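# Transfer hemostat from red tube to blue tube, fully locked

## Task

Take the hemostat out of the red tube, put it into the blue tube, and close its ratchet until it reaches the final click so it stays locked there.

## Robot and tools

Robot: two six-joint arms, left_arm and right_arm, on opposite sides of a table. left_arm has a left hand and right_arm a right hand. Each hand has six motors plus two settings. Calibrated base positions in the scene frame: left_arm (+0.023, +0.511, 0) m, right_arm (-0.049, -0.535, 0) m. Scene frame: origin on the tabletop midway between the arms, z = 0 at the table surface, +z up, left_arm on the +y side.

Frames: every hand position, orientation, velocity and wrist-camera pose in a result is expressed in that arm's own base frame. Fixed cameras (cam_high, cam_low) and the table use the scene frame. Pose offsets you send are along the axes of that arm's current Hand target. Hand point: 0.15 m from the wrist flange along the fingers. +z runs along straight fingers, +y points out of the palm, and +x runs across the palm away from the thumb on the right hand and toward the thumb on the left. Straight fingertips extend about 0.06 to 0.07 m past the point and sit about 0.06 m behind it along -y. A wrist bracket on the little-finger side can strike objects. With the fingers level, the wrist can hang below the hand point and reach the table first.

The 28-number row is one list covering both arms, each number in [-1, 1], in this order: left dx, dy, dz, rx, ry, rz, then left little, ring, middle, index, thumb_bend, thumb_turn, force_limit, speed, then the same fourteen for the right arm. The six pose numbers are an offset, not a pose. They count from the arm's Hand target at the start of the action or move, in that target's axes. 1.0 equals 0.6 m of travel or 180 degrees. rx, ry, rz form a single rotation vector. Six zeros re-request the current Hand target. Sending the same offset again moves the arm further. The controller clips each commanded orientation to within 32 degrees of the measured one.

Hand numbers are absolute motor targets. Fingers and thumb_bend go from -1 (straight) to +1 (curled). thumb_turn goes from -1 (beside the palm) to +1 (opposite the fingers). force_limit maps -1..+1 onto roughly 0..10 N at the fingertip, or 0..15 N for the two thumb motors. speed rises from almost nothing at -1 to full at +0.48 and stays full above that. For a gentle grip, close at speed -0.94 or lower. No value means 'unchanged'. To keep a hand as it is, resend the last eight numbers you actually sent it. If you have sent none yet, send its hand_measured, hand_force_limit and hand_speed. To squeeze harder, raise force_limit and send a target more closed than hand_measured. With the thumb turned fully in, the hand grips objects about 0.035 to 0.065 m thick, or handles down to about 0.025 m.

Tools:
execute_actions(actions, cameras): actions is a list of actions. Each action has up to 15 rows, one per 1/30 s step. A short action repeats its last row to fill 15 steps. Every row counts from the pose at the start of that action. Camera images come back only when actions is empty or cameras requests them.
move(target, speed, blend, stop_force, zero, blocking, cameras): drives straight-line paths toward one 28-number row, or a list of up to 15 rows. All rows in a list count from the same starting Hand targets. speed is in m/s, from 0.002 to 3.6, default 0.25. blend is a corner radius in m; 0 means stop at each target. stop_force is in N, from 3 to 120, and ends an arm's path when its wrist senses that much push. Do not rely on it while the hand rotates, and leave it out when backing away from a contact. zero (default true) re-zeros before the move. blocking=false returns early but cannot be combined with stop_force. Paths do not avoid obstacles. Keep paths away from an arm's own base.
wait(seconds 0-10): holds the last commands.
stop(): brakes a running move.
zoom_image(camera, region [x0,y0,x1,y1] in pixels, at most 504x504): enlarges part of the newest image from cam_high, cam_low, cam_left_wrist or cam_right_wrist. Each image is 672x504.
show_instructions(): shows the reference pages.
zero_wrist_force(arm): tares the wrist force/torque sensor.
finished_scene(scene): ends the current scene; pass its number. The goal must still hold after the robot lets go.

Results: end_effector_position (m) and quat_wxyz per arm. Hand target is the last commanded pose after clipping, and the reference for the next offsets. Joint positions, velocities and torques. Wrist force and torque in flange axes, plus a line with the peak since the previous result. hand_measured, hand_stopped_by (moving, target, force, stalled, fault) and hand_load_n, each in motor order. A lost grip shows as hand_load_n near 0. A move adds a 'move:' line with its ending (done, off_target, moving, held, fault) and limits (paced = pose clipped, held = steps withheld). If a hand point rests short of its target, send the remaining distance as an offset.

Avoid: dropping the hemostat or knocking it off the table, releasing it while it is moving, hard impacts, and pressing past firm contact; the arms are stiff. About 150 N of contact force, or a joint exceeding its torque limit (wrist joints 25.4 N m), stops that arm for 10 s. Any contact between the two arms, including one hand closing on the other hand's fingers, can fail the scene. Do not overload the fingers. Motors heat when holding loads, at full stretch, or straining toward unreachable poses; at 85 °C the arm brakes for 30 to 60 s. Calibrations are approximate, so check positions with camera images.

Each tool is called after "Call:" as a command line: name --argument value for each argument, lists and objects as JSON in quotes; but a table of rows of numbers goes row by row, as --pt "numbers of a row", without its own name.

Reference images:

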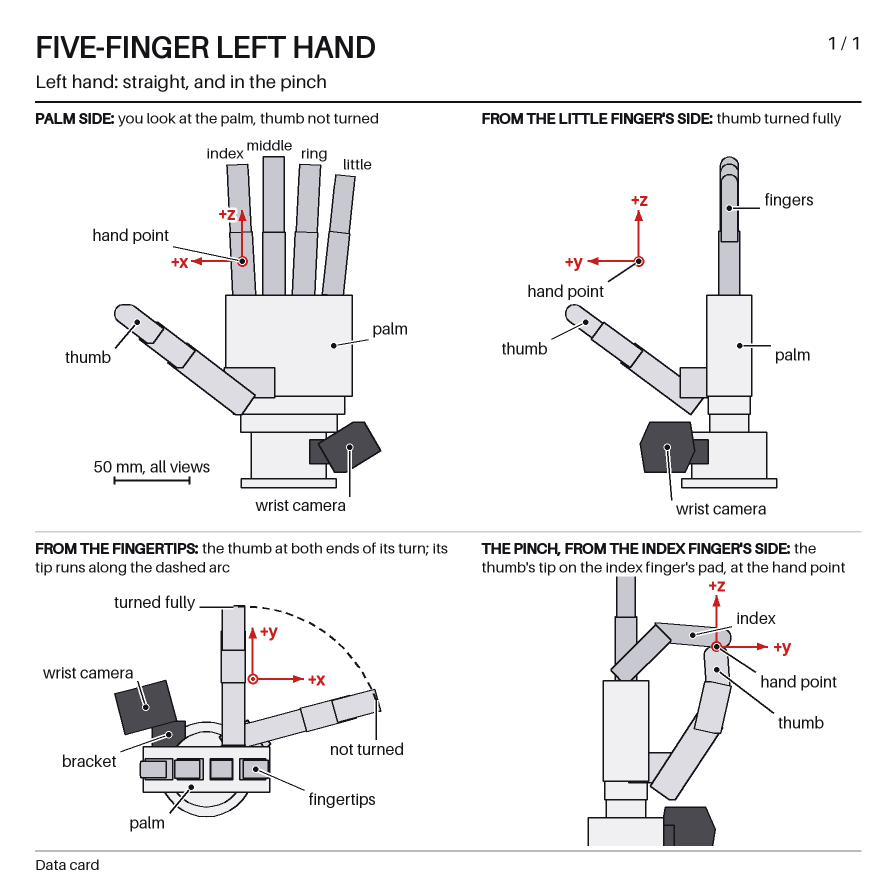

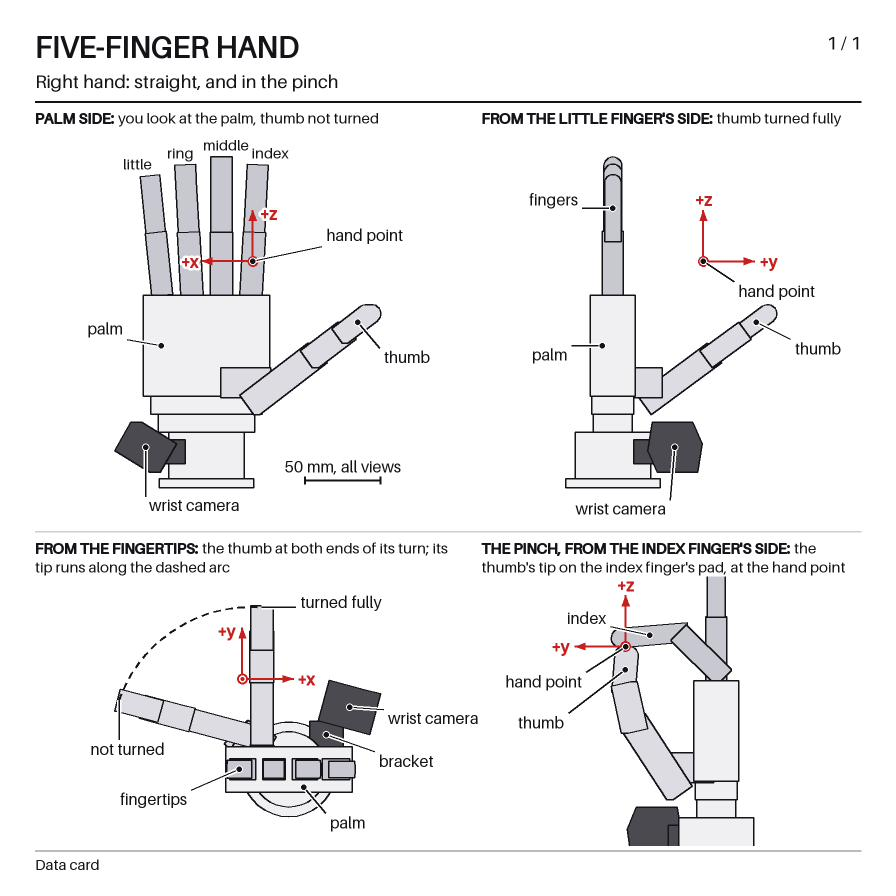

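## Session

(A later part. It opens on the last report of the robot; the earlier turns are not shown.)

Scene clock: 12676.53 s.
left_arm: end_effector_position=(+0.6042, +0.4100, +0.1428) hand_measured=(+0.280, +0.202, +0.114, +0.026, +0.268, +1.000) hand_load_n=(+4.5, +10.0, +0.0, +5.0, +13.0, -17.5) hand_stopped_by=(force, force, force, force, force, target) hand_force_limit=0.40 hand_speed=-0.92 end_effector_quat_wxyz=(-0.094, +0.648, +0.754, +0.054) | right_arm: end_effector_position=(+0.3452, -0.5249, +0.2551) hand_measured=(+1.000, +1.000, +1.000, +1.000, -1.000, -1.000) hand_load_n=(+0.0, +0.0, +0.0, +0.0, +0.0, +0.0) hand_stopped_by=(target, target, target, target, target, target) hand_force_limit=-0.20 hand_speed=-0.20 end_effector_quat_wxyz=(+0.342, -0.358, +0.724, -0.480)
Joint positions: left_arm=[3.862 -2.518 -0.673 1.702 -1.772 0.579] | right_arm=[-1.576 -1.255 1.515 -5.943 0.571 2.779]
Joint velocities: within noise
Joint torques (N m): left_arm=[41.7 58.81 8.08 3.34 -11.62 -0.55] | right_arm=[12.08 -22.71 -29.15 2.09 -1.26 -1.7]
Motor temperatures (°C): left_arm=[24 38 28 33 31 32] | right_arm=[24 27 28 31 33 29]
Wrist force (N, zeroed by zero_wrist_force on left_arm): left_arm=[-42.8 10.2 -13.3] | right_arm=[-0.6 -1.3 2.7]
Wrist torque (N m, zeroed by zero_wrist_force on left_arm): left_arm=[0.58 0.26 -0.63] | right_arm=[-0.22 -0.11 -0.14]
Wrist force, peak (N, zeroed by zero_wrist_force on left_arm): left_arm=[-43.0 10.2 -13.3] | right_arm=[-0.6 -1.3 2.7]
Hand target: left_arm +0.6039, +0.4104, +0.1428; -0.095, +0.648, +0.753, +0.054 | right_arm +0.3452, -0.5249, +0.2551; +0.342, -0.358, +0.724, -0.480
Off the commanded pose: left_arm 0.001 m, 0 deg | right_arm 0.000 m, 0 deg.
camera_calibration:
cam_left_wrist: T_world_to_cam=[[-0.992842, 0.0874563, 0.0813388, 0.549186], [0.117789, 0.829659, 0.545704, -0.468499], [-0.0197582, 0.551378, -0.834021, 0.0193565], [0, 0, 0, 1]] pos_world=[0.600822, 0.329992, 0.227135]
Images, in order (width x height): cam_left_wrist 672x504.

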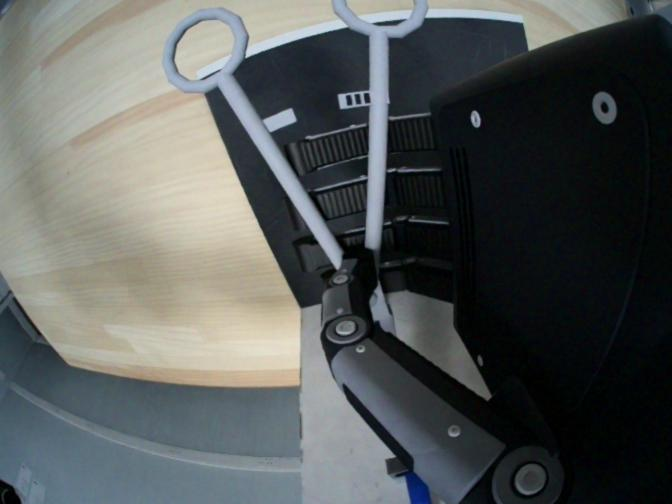

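Call:
move --target '[-0.008,0.00027,-0.00176,0,0,0,0.5,0.5,0.55,0.55,0.34,1,0.4,-0.92,0,0,0,0,0,0,1,1,1,1,-1,-1,-0.2,-0.2]' --speed 0.01 --cameras '["cam_right_wrist"]'

Call:
zoom_image --camera "cam_right_wrist" --region '[370, 225, 410, 265]'

Scene clock: 12759.07 s.
left_arm: end_effector_position=(+0.6047, +0.4056, +0.1429) hand_measured=(+0.280, +0.202, +0.114, +0.026, +0.268, +1.000) hand_load_n=(+2.0, +6.5, +0.5, +8.5, +12.0, -3.0) hand_stopped_by=(force, force, force, force, force, target) hand_force_limit=0.40 hand_speed=-0.92 end_effector_quat_wxyz=(-0.095, +0.648, +0.754, +0.054) | right_arm: end_effector_position=(+0.3452, -0.5249, +0.2551) hand_measured=(+1.000, +1.000, +1.000, +1.000, -1.000, -1.000) hand_load_n=(+0.0, +0.0, +0.0, +0.0, +0.0, +0.0) hand_stopped_by=(target, target, target, target, target, target) hand_force_limit=-0.20 hand_speed=-0.20 end_effector_quat_wxyz=(+0.342, -0.358, +0.724, -0.480)
Joint positions: left_arm=[3.855 -2.512 -0.684 1.706 -1.775 0.572] | right_arm=[-1.576 -1.255 1.515 -5.943 0.571 2.779]
Joint torques (N m): left_arm=[-7.71 50.68 12.99 -2.45 0.29 -1.31] | right_arm=[13.03 -25.38 -27.37 2.23 -1.16 -1.74]
Wrist force (N, zeroed by zero_wrist_force on left_arm): left_arm=[3.7 5.4 -2.6] | right_arm=[-0.5 -1.1 2.7]
Wrist torque (N m, zeroed by zero_wrist_force on left_arm): left_arm=[0.25 0.18 0.29] | right_arm=[-0.19 -0.13 -0.13]
Wrist force, peak (N, zeroed by zero_wrist_force on left_arm): left_arm=[-42.9 10.0 -13.5] | right_arm=[-0.9 -1.1 2.7]
Hand target: left_arm +0.6048, +0.4056, +0.1428; -0.095, +0.648, +0.753, +0.054 | right_arm +0.3452, -0.5249, +0.2551; +0.342, -0.358, +0.724, -0.480
Off the commanded pose: left_arm 0.000 m, 0 deg | right_arm 0.000 m, 0 deg.
move: done
camera_calibration:
cam_right_wrist: T_world_to_cam=[[-0.33138, 0.0387744, -0.9427, 0.370088], [0.0426997, 0.998748, 0.0260698, 0.517206], [0.942531, -0.031614, -0.332621, -0.147076], [0, 0, 0, 1]] pos_world=[0.239179, -0.535558, 0.286478]
Images, in order (width x height): cam_right_wrist 672x504.

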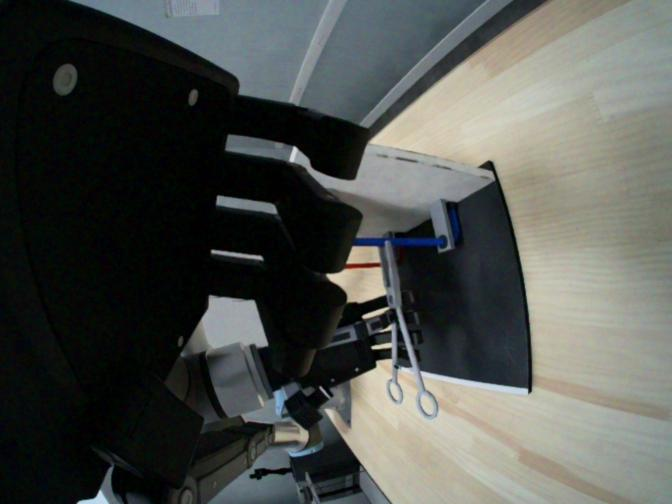

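Scaled by 12.600 from the camera's 672x504 image, which has a finer 960x720 frame.

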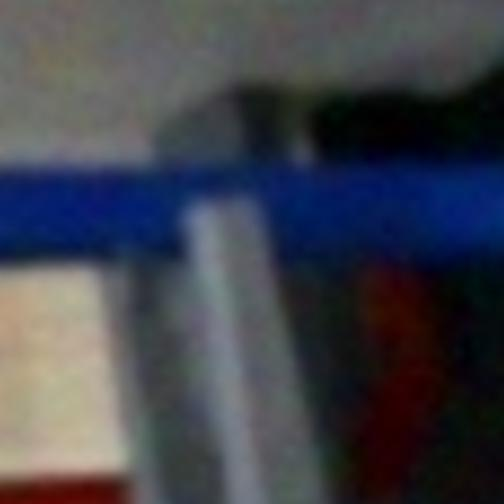

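Call:
move --pt "0.0081 -0.0003 0.0018 0 0 0 0.5 0.5 0.55 0.55 0.34 1 0.4 -0.92 0 0 0 0 0 0 1 1 1 1 -1 -1 -0.2 -0.2" --pt "0.0065 -0.0003 0.0187 0 0.0556 0 0.5 0.5 0.55 0.55 0.34 1 0.4 -0.92 0 0 0 0 0 0 1 1 1 1 -1 -1 -0.2 -0.2" --pt "0.0144 -0.0003 -0.0144 0 -0.0556 0 0.5 0.5 0.55 0.55 0.34 1 0.4 -0.92 0 0 0 0 0 0 1 1 1 1 -1 -1 -0.2 -0.2" --pt "0.0065 -0.0003 0.0187 0 0.0556 0 0.5 0.5 0.55 0.55 0.34 1 0.4 -0.92 0 0 0 0 0 0 1 1 1 1 -1 -1 -0.2 -0.2" --pt "0.0081 -0.0003 0.0018 0 0 0 0.5 0.5 0.55 0.55 0.34 1 0.4 -0.92 0 0 0 0 0 0 1 1 1 1 -1 -1 -0.2 -0.2" --speed 0.05 --cameras '["cam_right_wrist"]'

Call:
zoom_image --camera "cam_right_wrist" --region '[370, 225, 410, 265]'

Scene clock: 12889.90 s.
left_arm: end_effector_position=(+0.6035, +0.4114, +0.1338) hand_measured=(+0.280, +0.202, +0.114, +0.026, +0.268, +1.000) hand_load_n=(+2.5, +9.0, +0.5, +7.0, +13.5, -18.0) hand_stopped_by=(force, force, force, force, force, target) hand_force_limit=0.40 hand_speed=-0.92 end_effector_quat_wxyz=(-0.152, +0.642, +0.744, +0.104) end_effector_velocity=(+0.000, -0.001, -0.002) end_effector_angular_velocity=(+0.000, +0.000, -0.002) | right_arm: end_effector_position=(+0.3452, -0.5249, +0.2551) hand_measured=(+1.000, +1.000, +1.000, +1.000, -1.000, -1.000) hand_load_n=(+0.0, +0.0, +0.0, +0.0, +0.0, +0.0) hand_stopped_by=(target, target, target, target, target, target) hand_force_limit=-0.20 hand_speed=-0.20 end_effector_quat_wxyz=(+0.342, -0.358, +0.724, -0.480)
Joint positions: left_arm=[3.816 -2.477 -0.795 1.856 -1.909 0.555] | right_arm=[-1.576 -1.255 1.515 -5.943 0.571 2.779]
Joint velocities: left_arm=[-0.001 0 -0.004 0.005 0 0.001] | right_arm=[within noise]
Joint torques (N m): left_arm=[18.79 59.57 11.55 3.89 -11.77 -1.9] | right_arm=[11.34 -29.19 -28.26 1.93 0.24 -2.01]
Wrist force (N, zeroed by zero_wrist_force on left_arm): left_arm=[-45.7 11.1 -11.3] | right_arm=[-0.7 -1.2 2.5]
Wrist torque (N m, zeroed by zero_wrist_force on left_arm): left_arm=[0.60 0.03 -0.70] | right_arm=[-0.19 -0.09 -0.15]
Wrist force, peak (N, zeroed by zero_wrist_force on left_arm): left_arm=[-51.8 11.1 -13.6] | right_arm=[-0.7 -1.2 2.8]
Hand target: left_arm +0.6033, +0.4115, +0.1339; -0.153, +0.642, +0.744, +0.104 (not the last commanded pose) | right_arm +0.3452, -0.5249, +0.2551; +0.342, -0.358, +0.724, -0.480
Off the commanded pose: left_arm 0.009 m, 9 deg | right_arm 0.000 m, 0 deg.
move: off_target (left_arm; path cut at 10 s); path passed 4 of 5 targets
camera_calibration:
cam_right_wrist: T_world_to_cam=[[-0.33138, 0.0387744, -0.9427, 0.370088], [0.0426997, 0.998748, 0.0260698, 0.517206], [0.942531, -0.031614, -0.332621, -0.147076], [0, 0, 0, 1]] pos_world=[0.239179, -0.535558, 0.286478]
Images, in order (width x height): cam_right_wrist 672x504.

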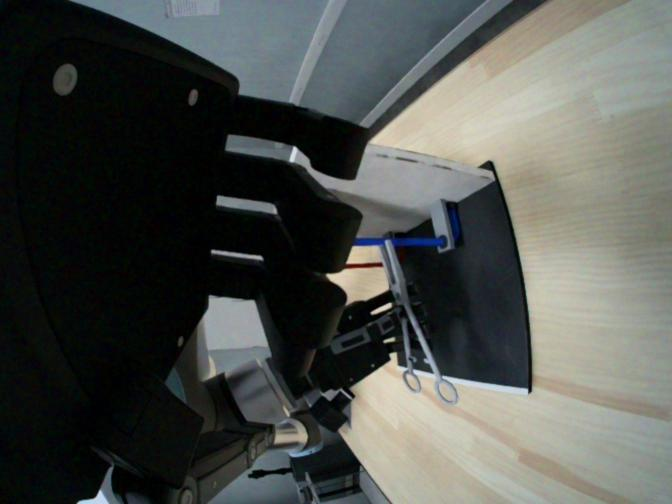

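Scaled by 12.600 from the camera's 672x504 image, which has a finer 960x720 frame.

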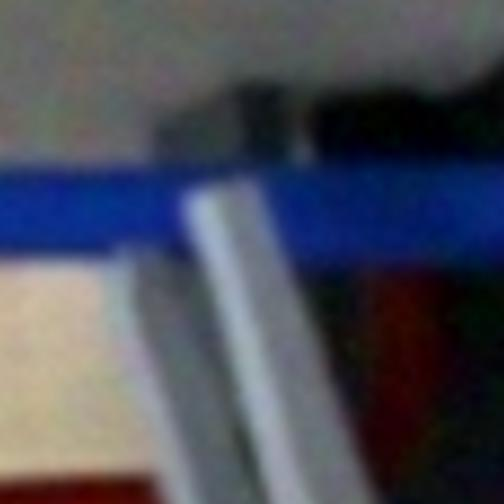

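Call:
move --pt "-0.0092 0.0003 -0.0038 0 0 0 0.5 0.5 0.55 0.55 0.34 1 0.4 -0.92 0 0 0 0 0 0 1 1 1 1 -1 -1 -0.2 -0.2" --pt "-0.0124 0.0006 -0.0233 0 -0.0536 0 0.5 0.5 0.55 0.55 0.34 1 0.4 -0.92 0 0 0 0 0 0 1 1 1 1 -1 -1 -0.2 -0.2" --speed 0.04 --cameras '["cam_right_wrist","cam_high"]'

Call:
zoom_image --camera "cam_right_wrist" --region '[370, 225, 410, 265]'

Call:
zoom_image --camera "cam_high" --region '[320, 280, 370, 335]'

Scene clock: 12989.27 s.
left_arm: end_effector_position=(+0.6059, +0.3999, +0.1443) hand_measured=(+0.280, +0.204, +0.114, +0.026, +0.268, +1.000) hand_load_n=(+2.0, +0.0, +0.0, +7.0, +7.0, +3.0) hand_stopped_by=(force, force, force, force, force, target) hand_force_limit=0.40 hand_speed=-0.92 end_effector_quat_wxyz=(-0.090, +0.649, +0.754, +0.049) | right_arm: end_effector_position=(+0.3452, -0.5249, +0.2551) hand_measured=(+1.000, +1.000, +1.000, +1.000, -1.000, -1.000) hand_load_n=(+0.0, +0.0, +0.0, +0.0, +0.0, +0.0) hand_stopped_by=(target, target, target, target, target, target) hand_force_limit=-0.20 hand_speed=-0.20 end_effector_quat_wxyz=(+0.342, -0.358, +0.724, -0.480)
Joint positions: left_arm=[3.852 -2.51 -0.684 1.695 -1.763 0.567] | right_arm=[-1.576 -1.255 1.515 -5.943 0.571 2.779]
Joint torques (N m): left_arm=[-13.86 57.18 2.91 -1.41 -1.01 0.38] | right_arm=[11.22 -31.96 -27.74 1.86 0.81 -1.7]
Wrist force (N, zeroed by zero_wrist_force on left_arm): left_arm=[7.9 4.2 1.2] | right_arm=[-0.8 -1.1 2.5]
Wrist torque (N m, zeroed by zero_wrist_force on left_arm): left_arm=[0.19 0.04 0.19] | right_arm=[-0.18 -0.09 -0.15]
Wrist force, peak (N, zeroed by zero_wrist_force on left_arm): left_arm=[-45.4 11.2 -11.4] | right_arm=[-0.7 -1.1 2.9]
Hand target: left_arm +0.6059, +0.3997, +0.1442; -0.090, +0.649, +0.754, +0.049 | right_arm +0.3452, -0.5249, +0.2551; +0.342, -0.358, +0.724, -0.480
Off the commanded pose: left_arm 0.000 m, 0 deg | right_arm 0.000 m, 0 deg.
move: done
camera_calibration:
cam_right_wrist: T_world_to_cam=[[-0.33138, 0.0387744, -0.9427, 0.370088], [0.0426997, 0.998748, 0.0260698, 0.517206], [0.942531, -0.031614, -0.332621, -0.147076], [0, 0, 0, 1]] pos_world=[0.239179, -0.535558, 0.286478]
Images, in order (width x height): cam_high 672x504, cam_right_wrist 672x504.

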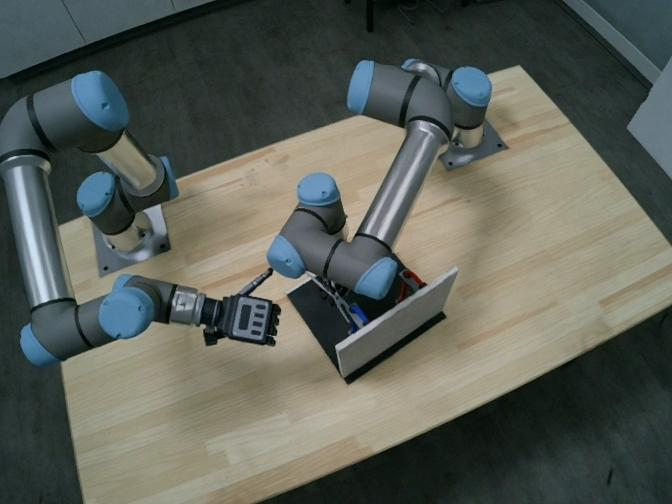

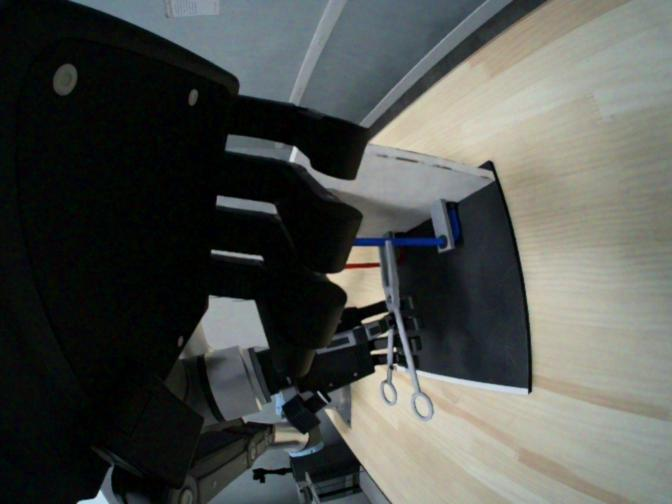

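Scaled by 12.600 from the camera's 672x504 image, which has a finer 960x720 frame.

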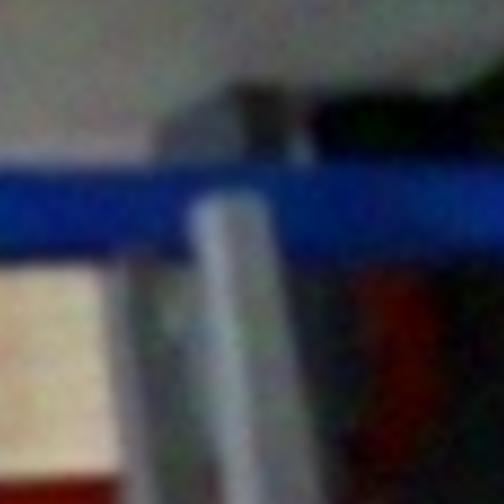

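Scaled by 9.164 from the camera's 672x504 image, which has a finer 960x720 frame.

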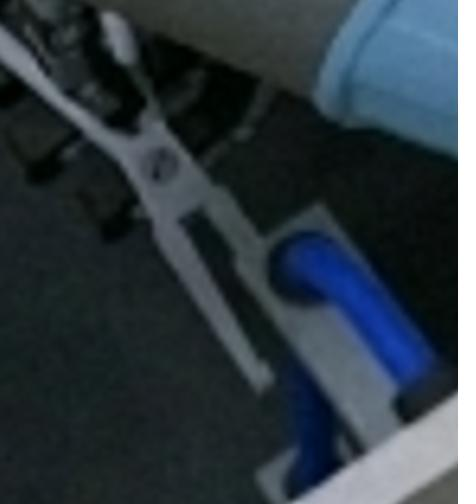

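Call:
move --pt "0.0172 -0.0008 0.0035 0 0 0 0.5 0.5 0.55 0.55 0.34 1 0.4 -0.92 0 0 0 0 0 0 1 1 1 1 -1 -1 -0.2 -0.2" --pt "0.0150 -0.0008 0.0227 0 0.0667 0 0.5 0.5 0.55 0.55 0.34 1 0.4 -0.92 0 0 0 0 0 0 1 1 1 1 -1 -1 -0.2 -0.2" --pt "0.0233 -0.0008 -0.0148 0 -0.0667 0 0.5 0.5 0.55 0.55 0.34 1 0.4 -0.92 0 0 0 0 0 0 1 1 1 1 -1 -1 -0.2 -0.2" --pt "0.0150 -0.0008 0.0227 0 0.0667 0 0.5 0.5 0.55 0.55 0.34 1 0.4 -0.92 0 0 0 0 0 0 1 1 1 1 -1 -1 -0.2 -0.2" --pt "0.0233 -0.0008 -0.0148 0 -0.0667 0 0.5 0.5 0.55 0.55 0.34 1 0.4 -0.92 0 0 0 0 0 0 1 1 1 1 -1 -1 -0.2 -0.2" --pt "0.0172 -0.0008 0.0035 0 0 0 0.5 0.5 0.55 0.55 0.34 1 0.4 -0.92 0 0 0 0 0 0 1 1 1 1 -1 -1 -0.2 -0.2" --speed 0.15 --blend 0.002 --cameras '["cam_right_wrist"]'

Call:
zoom_image --camera "cam_right_wrist" --region '[370, 225, 410, 265]'

Scene clock: 13074.33 s.
left_arm: end_effector_position=(+0.6039, +0.4099, +0.1443) hand_measured=(+0.280, +0.202, +0.114, +0.028, +0.268, +1.000) hand_load_n=(+3.5, +8.0, +0.0, +6.5, +12.0, -17.5) hand_stopped_by=(force, force, force, force, force, target) hand_force_limit=0.40 hand_speed=-0.92 end_effector_quat_wxyz=(-0.090, +0.649, +0.754, +0.049) | right_arm: end_effector_position=(+0.3452, -0.5249, +0.2551) hand_measured=(+1.000, +1.000, +1.000, +1.000, -1.000, -1.000) hand_load_n=(+0.0, +0.0, +0.0, +0.0, +0.0, +0.0) hand_stopped_by=(target, target, target, target, target, target) hand_force_limit=-0.20 hand_speed=-0.20 end_effector_quat_wxyz=(+0.342, -0.358, +0.724, -0.480)
Joint positions: left_arm=[3.866 -2.522 -0.661 1.687 -1.762 0.581] | right_arm=[-1.576 -1.255 1.515 -5.943 0.571 2.779]
Joint torques (N m): left_arm=[34.55 45.68 25.1 1.7 -9.24 0.84] | right_arm=[11.05 -34.03 -27.55 1.91 1.23 -1.77]
Wrist force (N, zeroed by zero_wrist_force on left_arm): left_arm=[-32.1 9.3 -9.7] | right_arm=[-0.5 -1.1 2.4]
Wrist torque (N m, zeroed by zero_wrist_force on left_arm): left_arm=[0.44 0.16 -0.40] | right_arm=[-0.17 -0.12 -0.13]
Wrist force, peak (N, zeroed by zero_wrist_force on left_arm): left_arm=[-47.3 9.2 -14.8] | right_arm=[-0.7 -1.2 2.8]
Hand target: left_arm +0.6038, +0.4101, +0.1443; -0.090, +0.649, +0.754, +0.049 | right_arm +0.3452, -0.5249, +0.2551; +0.342, -0.358, +0.724, -0.480
Off the commanded pose: left_arm 0.000 m, 0 deg | right_arm 0.000 m, 0 deg.
move: done
camera_calibration:
cam_right_wrist: T_world_to_cam=[[-0.33138, 0.0387744, -0.9427, 0.370088], [0.0426997, 0.998748, 0.0260698, 0.517206], [0.942531, -0.031614, -0.332621, -0.147076], [0, 0, 0, 1]] pos_world=[0.239179, -0.535558, 0.286478]
Images, in order (width x height): cam_right_wrist 672x504.

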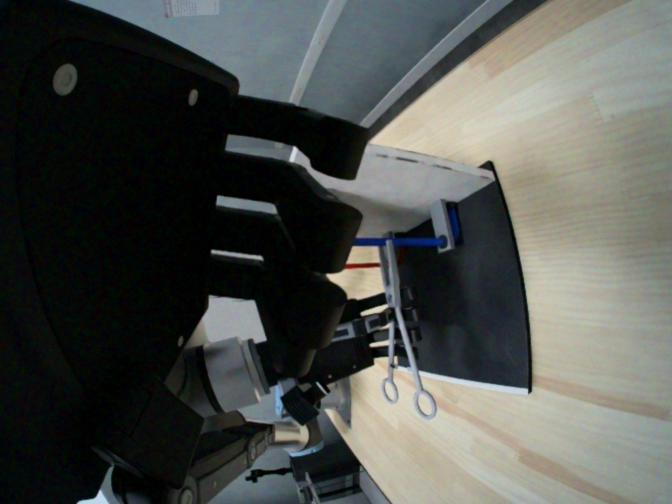

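Scaled by 12.600 from the camera's 672x504 image, which has a finer 960x720 frame.

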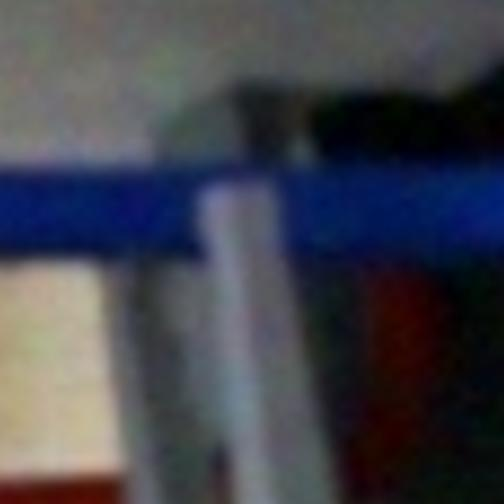

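Call:
execute_actions --actions '[]' --cameras '["cam_left_wrist"]'

Call:
zoom_image --camera "cam_left_wrist" --region '[140, 0, 460, 240]'

Scene clock: 13080.70 s.
left_arm: end_effector_position=(+0.6039, +0.4101, +0.1443) hand_measured=(+0.280, +0.202, +0.114, +0.028, +0.268, +1.000) hand_load_n=(+3.5, +8.0, +0.0, +6.5, +12.0, -17.5) hand_stopped_by=(force, force, force, force, force, target) hand_force_limit=0.40 hand_speed=-0.92 end_effector_quat_wxyz=(-0.090, +0.649, +0.754, +0.049) | right_arm: end_effector_position=(+0.3452, -0.5249, +0.2551) hand_measured=(+1.000, +1.000, +1.000, +1.000, -1.000, -1.000) hand_load_n=(+0.0, +0.0, +0.0, +0.0, +0.0, -0.5) hand_stopped_by=(target, target, target, target, target, target) hand_force_limit=-0.20 hand_speed=-0.20 end_effector_quat_wxyz=(+0.342, -0.358, +0.724, -0.480)
Joint positions: left_arm=[3.866 -2.522 -0.661 1.687 -1.762 0.581] | right_arm=[-1.576 -1.255 1.515 -5.943 0.571 2.779]
Joint velocities: within noise
Joint torques (N m): left_arm=[35.87 44.24 10.71 3.11 -10.19 -0.19] | right_arm=[10.64 -35.32 -27.64 2.05 1.09 -1.96]
Motor temperatures (°C): left_arm=[25 38 28 33 32 32] | right_arm=[24 27 28 31 33 29]
Wrist force (N, zeroed by zero_wrist_force on left_arm): left_arm=[-33.7 9.6 -10.4] | right_arm=[-0.7 -1.1 2.3]
Wrist torque (N m, zeroed by zero_wrist_force on left_arm): left_arm=[0.47 0.15 -0.42] | right_arm=[-0.17 -0.09 -0.14]
Wrist force, peak (N, zeroed by zero_wrist_force on left_arm): left_arm=[-33.9 9.7 -10.4] | right_arm=[-0.8 -1.3 2.7]
Hand target: left_arm +0.6038, +0.4101, +0.1443; -0.090, +0.649, +0.754, +0.049 | right_arm +0.3452, -0.5249, +0.2551; +0.342, -0.358, +0.724, -0.480
Off the commanded pose: left_arm 0.000 m, 0 deg | right_arm 0.000 m, 0 deg.
camera_calibration:
cam_left_wrist: T_world_to_cam=[[-0.992964, 0.0877115, 0.0795587, 0.548885], [0.116792, 0.836335, 0.535633, -0.470036], [-0.0195566, 0.541156, -0.840695, 0.0255979], [0, 0, 0, 1]] pos_world=[0.60042, 0.331112, 0.229618]
Images, in order (width x height): cam_left_wrist 672x504.

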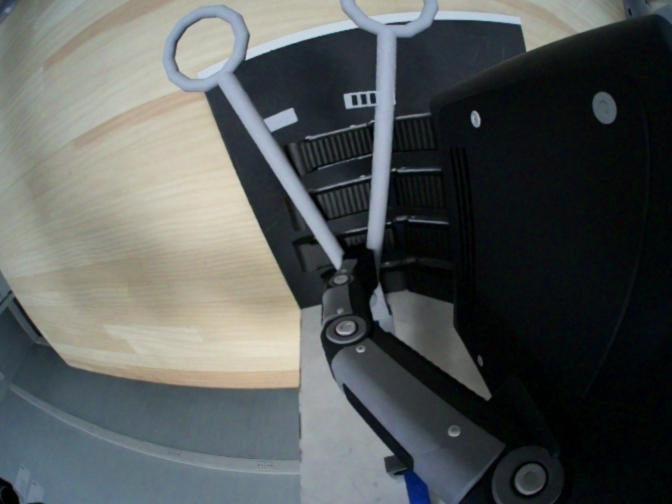

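Scaled by 1.575 from the camera's 672x504 image, which has a finer 960x720 frame.

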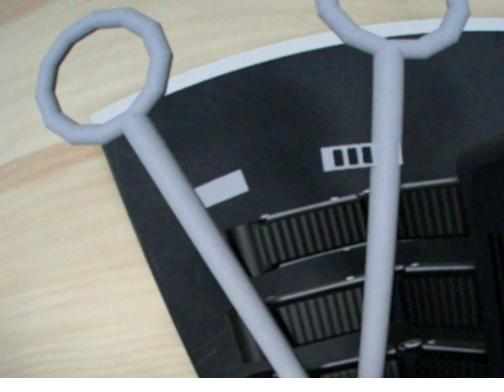

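Call:
execute_actions --actions '[]' --cameras '["cam_high"]'

Call:
zoom_image --camera "cam_high" --region '[320, 280, 370, 335]'

Scene clock: 13126.53 s.
left_arm: end_effector_position=(+0.6038, +0.4101, +0.1443) hand_measured=(+0.280, +0.202, +0.114, +0.028, +0.268, +1.000) hand_load_n=(+3.5, +8.0, +0.0, +6.5, +12.0, -17.5) hand_stopped_by=(force, force, force, force, force, target) hand_force_limit=0.40 hand_speed=-0.92 end_effector_quat_wxyz=(-0.090, +0.649, +0.754, +0.049) | right_arm: end_effector_position=(+0.3452, -0.5249, +0.2551) hand_measured=(+1.000, +1.000, +1.000, +1.000, -1.000, -1.000) hand_load_n=(+0.0, +0.0, +0.0, +0.0, +0.0, +0.0) hand_stopped_by=(target, target, target, target, target, target) hand_force_limit=-0.20 hand_speed=-0.20 end_effector_quat_wxyz=(+0.342, -0.358, +0.724, -0.480)
Joint positions: left_arm=[3.866 -2.522 -0.661 1.687 -1.762 0.581] | right_arm=[-1.576 -1.255 1.515 -5.943 0.571 2.779]
Joint velocities: within noise
Joint torques (N m): left_arm=[35.96 43.99 8.72 3.02 -10.17 -1.31] | right_arm=[9.7 -37.45 -27.33 1.86 1.16 -1.75]
Motor temperatures (°C): left_arm=[25 38 28 33 32 32] | right_arm=[24 27 28 31 33 29]
Wrist force (N, zeroed by zero_wrist_force on left_arm): left_arm=[-33.5 9.6 -10.2] | right_arm=[-0.8 -1.2 2.5]
Wrist torque (N m, zeroed by zero_wrist_force on left_arm): left_arm=[0.48 0.12 -0.42] | right_arm=[-0.19 -0.09 -0.15]
Wrist force, peak (N, zeroed by zero_wrist_force on left_arm): left_arm=[-33.9 9.8 -10.6] | right_arm=[-0.7 -1.3 2.7]
Hand target: left_arm +0.6038, +0.4101, +0.1443; -0.090, +0.649, +0.754, +0.049 | right_arm +0.3452, -0.5249, +0.2551; +0.342, -0.358, +0.724, -0.480
Off the commanded pose: left_arm 0.000 m, 0 deg | right_arm 0.000 m, 0 deg.
Images, in order (width x height): cam_high 672x504.

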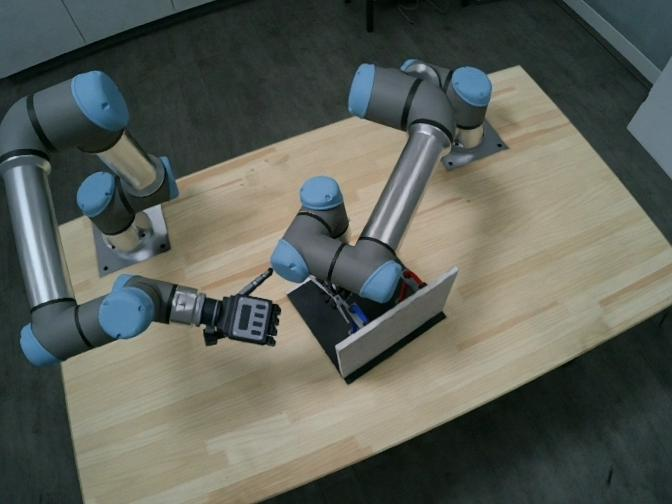

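Scaled by 9.164 from the camera's 672x504 image, which has a finer 960x720 frame.

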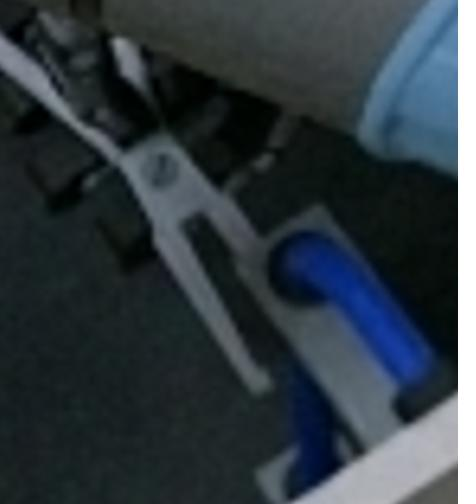

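Call:
move --target '[-0.0065,0.0003,-0.00134,0,0,0,0.5,0.5,0.55,0.55,0.34,1,0.4,-0.92,0,0,0,0,0,0,1,1,1,1,-1,-1,-0.2,-0.2]' --speed 0.02 --cameras '[]'

Call:
move --target '[-0.00017,-0.0033,0.0001,0,0,0,0.5,0.5,0.55,0.55,0.34,1,0.4,-0.92,0,0,0,0,0,0,1,1,1,1,-1,-1,-0.2,-0.2]' --speed 0.02 --cameras '["cam_high"]'

Call:
zoom_image --camera "cam_high" --region '[320, 280, 370, 335]'

Scene clock: 13159.70 s.
left_arm: end_effector_position=(+0.6046, +0.4062, +0.1443) hand_measured=(+0.280, +0.202, +0.114, +0.026, +0.268, +1.000) hand_load_n=(+2.0, +5.5, +0.0, +8.5, +11.5, -2.5) hand_stopped_by=(force, force, force, force, force, target) hand_force_limit=0.40 hand_speed=-0.92 end_effector_quat_wxyz=(-0.090, +0.649, +0.754, +0.050) | right_arm: end_effector_position=(+0.3452, -0.5249, +0.2551) hand_measured=(+1.000, +1.000, +1.000, +1.000, -1.000, -1.000) hand_load_n=(+0.0, +0.5, +0.0, +0.0, +0.0, +0.0) hand_stopped_by=(target, target, target, target, target, target) hand_force_limit=-0.20 hand_speed=-0.20 end_effector_quat_wxyz=(+0.342, -0.358, +0.724, -0.480)
Joint positions: left_arm=[3.86 -2.517 -0.67 1.69 -1.763 0.576] | right_arm=[-1.576 -1.255 1.515 -5.943 0.571 2.779]
Joint torques (N m): left_arm=[-8.82 53.4 11.89 -2.21 -0.06 -1.56] | right_arm=[9.96 -38.01 -28.4 2.1 1.17 -1.62]
Wrist force (N, zeroed by zero_wrist_force on left_arm): left_arm=[3.1 6.0 -1.9] | right_arm=[-0.9 -1.2 2.6]
Wrist torque (N m, zeroed by zero_wrist_force on left_arm): left_arm=[0.25 0.14 0.27] | right_arm=[-0.20 -0.06 -0.16]
Wrist force, peak (N, zeroed by zero_wrist_force on left_arm): left_arm=[-33.9 10.0 -10.2] | right_arm=[-0.8 -1.2 2.7]
Hand target: left_arm +0.6046, +0.4062, +0.1443; -0.090, +0.649, +0.754, +0.049 | right_arm +0.3452, -0.5249, +0.2551; +0.342, -0.358, +0.724, -0.480
Off the commanded pose: left_arm 0.000 m, 0 deg | right_arm 0.000 m, 0 deg.
move: done
No camera images: "cameras" was empty.

Scene clock: 13160.40 s.
left_arm: end_effector_position=(+0.6027, +0.4057, +0.1443) hand_measured=(+0.280, +0.202, +0.114, +0.026, +0.268, +1.000) hand_load_n=(+3.0, +5.0, +0.0, +7.0, +14.0, -1.5) hand_stopped_by=(force, force, force, force, force, target) hand_force_limit=0.40 hand_speed=-0.92 end_effector_quat_wxyz=(-0.090, +0.649, +0.754, +0.049) | right_arm: end_effector_position=(+0.3452, -0.5249, +0.2551) hand_measured=(+1.000, +1.000, +1.000, +1.000, -1.000, -1.000) hand_load_n=(+0.0, +0.0, +0.0, +0.0, +0.0, +0.0) hand_stopped_by=(target, target, target, target, target, target) hand_force_limit=-0.20 hand_speed=-0.20 end_effector_quat_wxyz=(+0.342, -0.358, +0.724, -0.480)
Joint positions: left_arm=[3.862 -2.51 -0.684 1.697 -1.762 0.577] | right_arm=[-1.576 -1.255 1.515 -5.943 0.571 2.779]
Joint torques (N m): left_arm=[14.62 49.67 17.2 -2.52 -0.19 1.55] | right_arm=[9.49 -37.41 -27.1 2 1.31 -1.75]
Wrist force (N, zeroed by zero_wrist_force on left_arm): left_arm=[-0.3 10.1 -3.4] | right_arm=[-0.7 -1.1 2.5]
Wrist torque (N m, zeroed by zero_wrist_force on left_arm): left_arm=[0.34 0.17 0.31] | right_arm=[-0.19 -0.09 -0.14]
Wrist force, peak (N, zeroed by zero_wrist_force on left_arm): left_arm=[-0.6 10.3 -3.4] | right_arm=[-0.8 -1.3 2.7]
Hand target: left_arm +0.6027, +0.4058, +0.1443; -0.090, +0.649, +0.754, +0.049 | right_arm +0.3452, -0.5249, +0.2551; +0.342, -0.358, +0.724, -0.480
Off the commanded pose: left_arm 0.000 m, 0 deg | right_arm 0.000 m, 0 deg.
move: done
Images, in order (width x height): cam_high 672x504.

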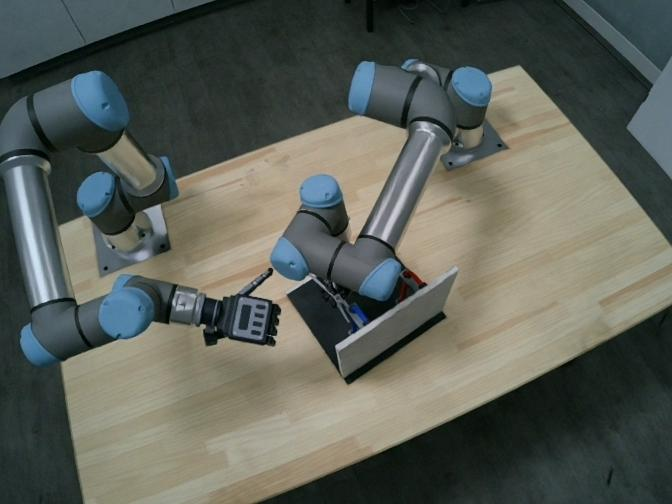

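Scaled by 9.164 from the camera's 672x504 image, which has a finer 960x720 frame.

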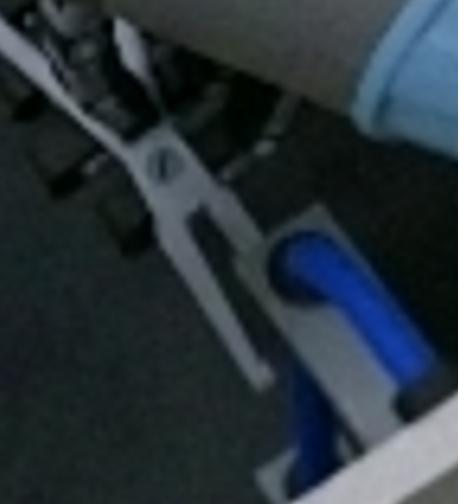

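Call:
zoom_image --camera "cam_high" --region '[334, 296, 356, 324]'

Scaled by 18.000 from the camera's 672x504 image, which has a finer 960x720 frame.

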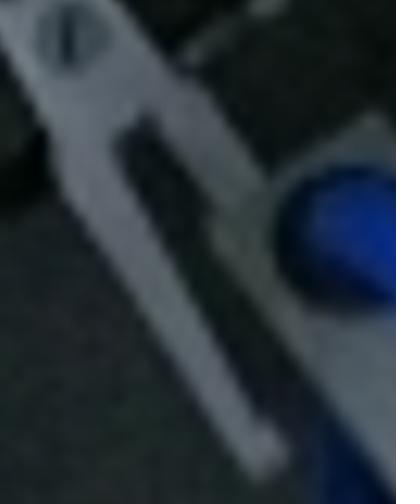

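Call:
move --pt "0.0093 0.0063 0.0016 0 0 0 0.5 0.5 0.55 0.55 0.34 1 0.4 -0.92 0 0 0 0 0 0 1 1 1 1 -1 -1 -0.2 -0.2" --pt "0.0071 0.0063 0.0208 0 0.0667 0 0.5 0.5 0.55 0.55 0.34 1 0.4 -0.92 0 0 0 0 0 0 1 1 1 1 -1 -1 -0.2 -0.2" --pt "0.0155 0.0063 -0.0167 0 -0.0667 0 0.5 0.5 0.55 0.55 0.34 1 0.4 -0.92 0 0 0 0 0 0 1 1 1 1 -1 -1 -0.2 -0.2" --pt "0.0071 0.0063 0.0208 0 0.0667 0 0.5 0.5 0.55 0.55 0.34 1 0.4 -0.92 0 0 0 0 0 0 1 1 1 1 -1 -1 -0.2 -0.2" --pt "0.0155 0.0063 -0.0167 0 -0.0667 0 0.5 0.5 0.55 0.55 0.34 1 0.4 -0.92 0 0 0 0 0 0 1 1 1 1 -1 -1 -0.2 -0.2" --pt "0.0071 0.0063 0.0208 0 0.0667 0 0.5 0.5 0.55 0.55 0.34 1 0.4 -0.92 0 0 0 0 0 0 1 1 1 1 -1 -1 -0.2 -0.2" --pt "0.0155 0.0063 -0.0167 0 -0.0667 0 0.5 0.5 0.55 0.55 0.34 1 0.4 -0.92 0 0 0 0 0 0 1 1 1 1 -1 -1 -0.2 -0.2" --pt "0.0093 0.0063 0.0016 0 0 0 0.5 0.5 0.55 0.55 0.34 1 0.4 -0.92 0 0 0 0 0 0 1 1 1 1 -1 -1 -0.2 -0.2" --speed 0.2 --blend 0.002 --cameras '["cam_right_wrist", "cam_left_wrist", "cam_high"]'

Call:
zoom_image --camera "cam_right_wrist" --region '[370, 225, 410, 265]'

Call:
zoom_image --camera "cam_left_wrist" --region '[140, 0, 460, 240]'

Call:
zoom_image --camera "cam_high" --region '[334, 296, 356, 324]'

Scene clock: 13308.03 s.
left_arm: end_effector_position=(+0.6058, +0.4116, +0.1443) hand_measured=(+0.280, +0.202, +0.114, +0.026, +0.268, +1.000) hand_load_n=(+2.0, +9.0, +0.5, +8.0, +9.5, -18.0) hand_stopped_by=(force, force, force, force, force, target) hand_force_limit=0.40 hand_speed=-0.92 end_effector_quat_wxyz=(-0.089, +0.649, +0.754, +0.049) | right_arm: end_effector_position=(+0.3452, -0.5249, +0.2551) hand_measured=(+1.000, +1.000, +1.000, +1.000, -1.000, -1.000) hand_load_n=(+0.0, +0.0, +0.0, +0.0, +0.0, +0.0) hand_stopped_by=(target, target, target, target, target, target) hand_force_limit=-0.20 hand_speed=-0.20 end_effector_quat_wxyz=(+0.342, -0.358, +0.724, -0.480)
Joint positions: left_arm=[3.866 -2.532 -0.642 1.678 -1.76 0.582] | right_arm=[-1.576 -1.255 1.515 -5.943 0.571 2.779]
Joint torques (N m): left_arm=[40.37 50.61 23.79 3.78 -11.69 -0.1] | right_arm=[9.07 -42.44 -27.28 2.25 1.22 -1.9]
Wrist force (N, zeroed by zero_wrist_force on left_arm): left_arm=[-44.8 11.3 -9.7] | right_arm=[-0.6 -0.9 2.6]
Wrist torque (N m, zeroed by zero_wrist_force on left_arm): left_arm=[0.51 -0.08 -0.72] | right_arm=[-0.16 -0.11 -0.13]
Wrist force, peak (N, zeroed by zero_wrist_force on left_arm): left_arm=[-48.8 10.8 -14.0] | right_arm=[-0.8 -1.3 2.8]
Hand target: left_arm +0.6056, +0.4119, +0.1443; -0.090, +0.649, +0.754, +0.049 | right_arm +0.3452, -0.5249, +0.2551; +0.342, -0.358, +0.724, -0.480
Off the commanded pose: left_arm 0.000 m, 0 deg | right_arm 0.000 m, 0 deg.
move: done
camera_calibration:
cam_left_wrist: T_world_to_cam=[[-0.993014, 0.0879865, 0.0786213, 0.550767], [0.116495, 0.836965, 0.534713, -0.471553], [-0.0187557, 0.540137, -0.841368, 0.0248056], [0, 0, 0, 1]] pos_world=[0.602318, 0.332815, 0.229714]
cam_right_wrist: T_world_to_cam=[[-0.33138, 0.0387744, -0.9427, 0.370088], [0.0426997, 0.998748, 0.0260698, 0.517206], [0.942531, -0.031614, -0.332621, -0.147076], [0, 0, 0, 1]] pos_world=[0.239179, -0.535558, 0.286478]
Images, in order (width x height): cam_high 672x504, cam_left_wrist 672x504, cam_right_wrist 672x504.

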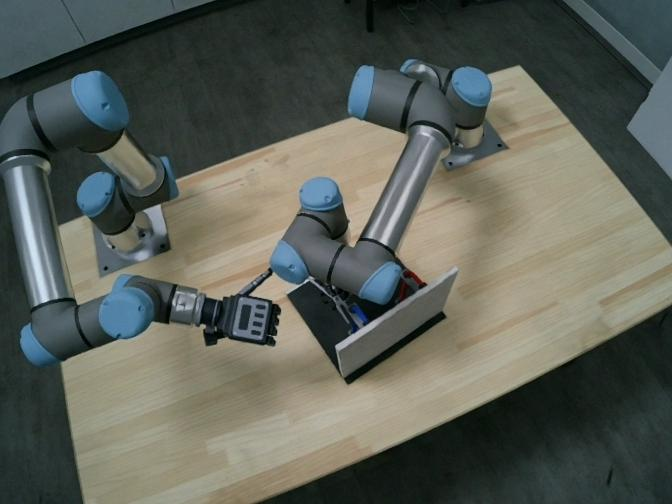

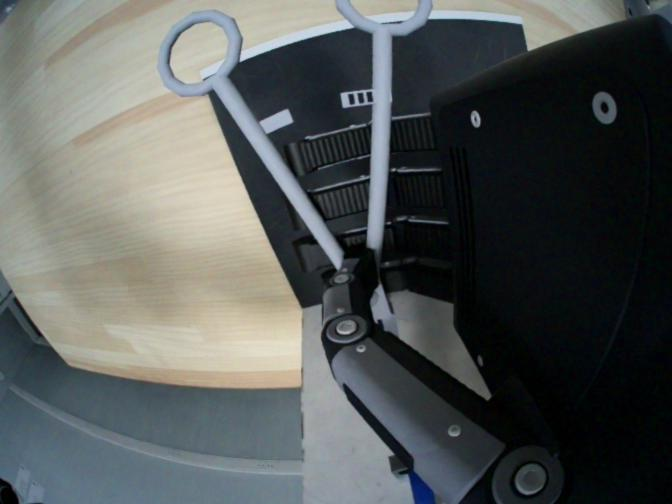

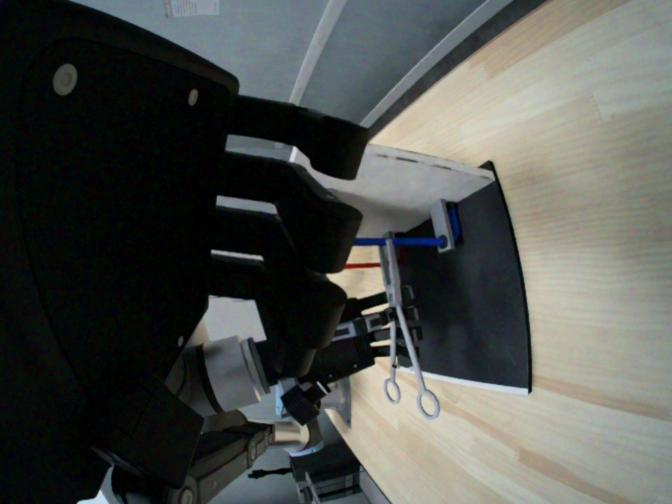

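Scaled by 12.600 from the camera's 672x504 image, which has a finer 960x720 frame.

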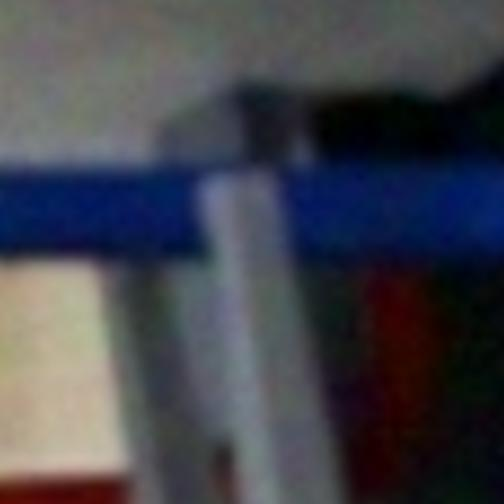

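Scaled by 1.575 from the camera's 672x504 image, which has a finer 960x720 frame.

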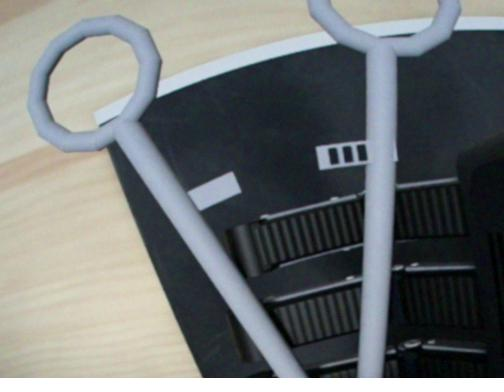

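Scaled by 18.000 from the camera's 672x504 image, which has a finer 960x720 frame.

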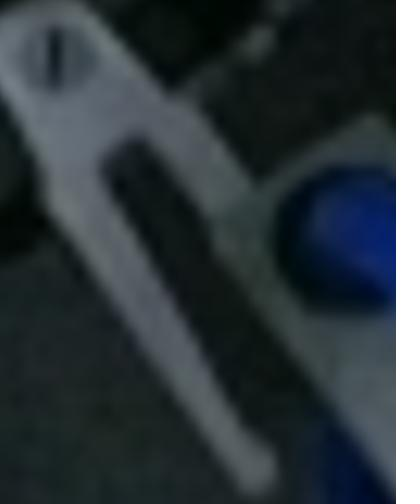

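Call:
zoom_image --camera "cam_high" --region '[340, 300, 375, 335]'

Scaled by 14.400 from the camera's 672x504 image, which has a finer 960x720 frame.

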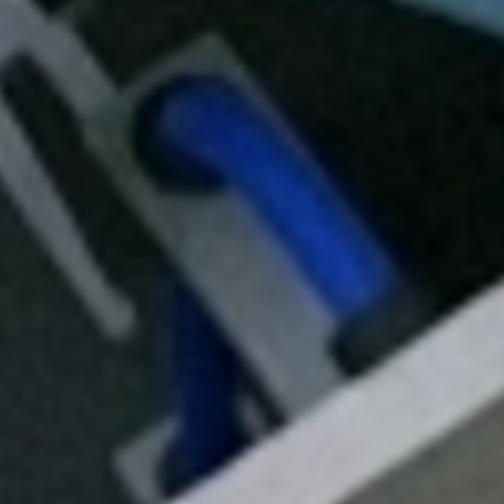

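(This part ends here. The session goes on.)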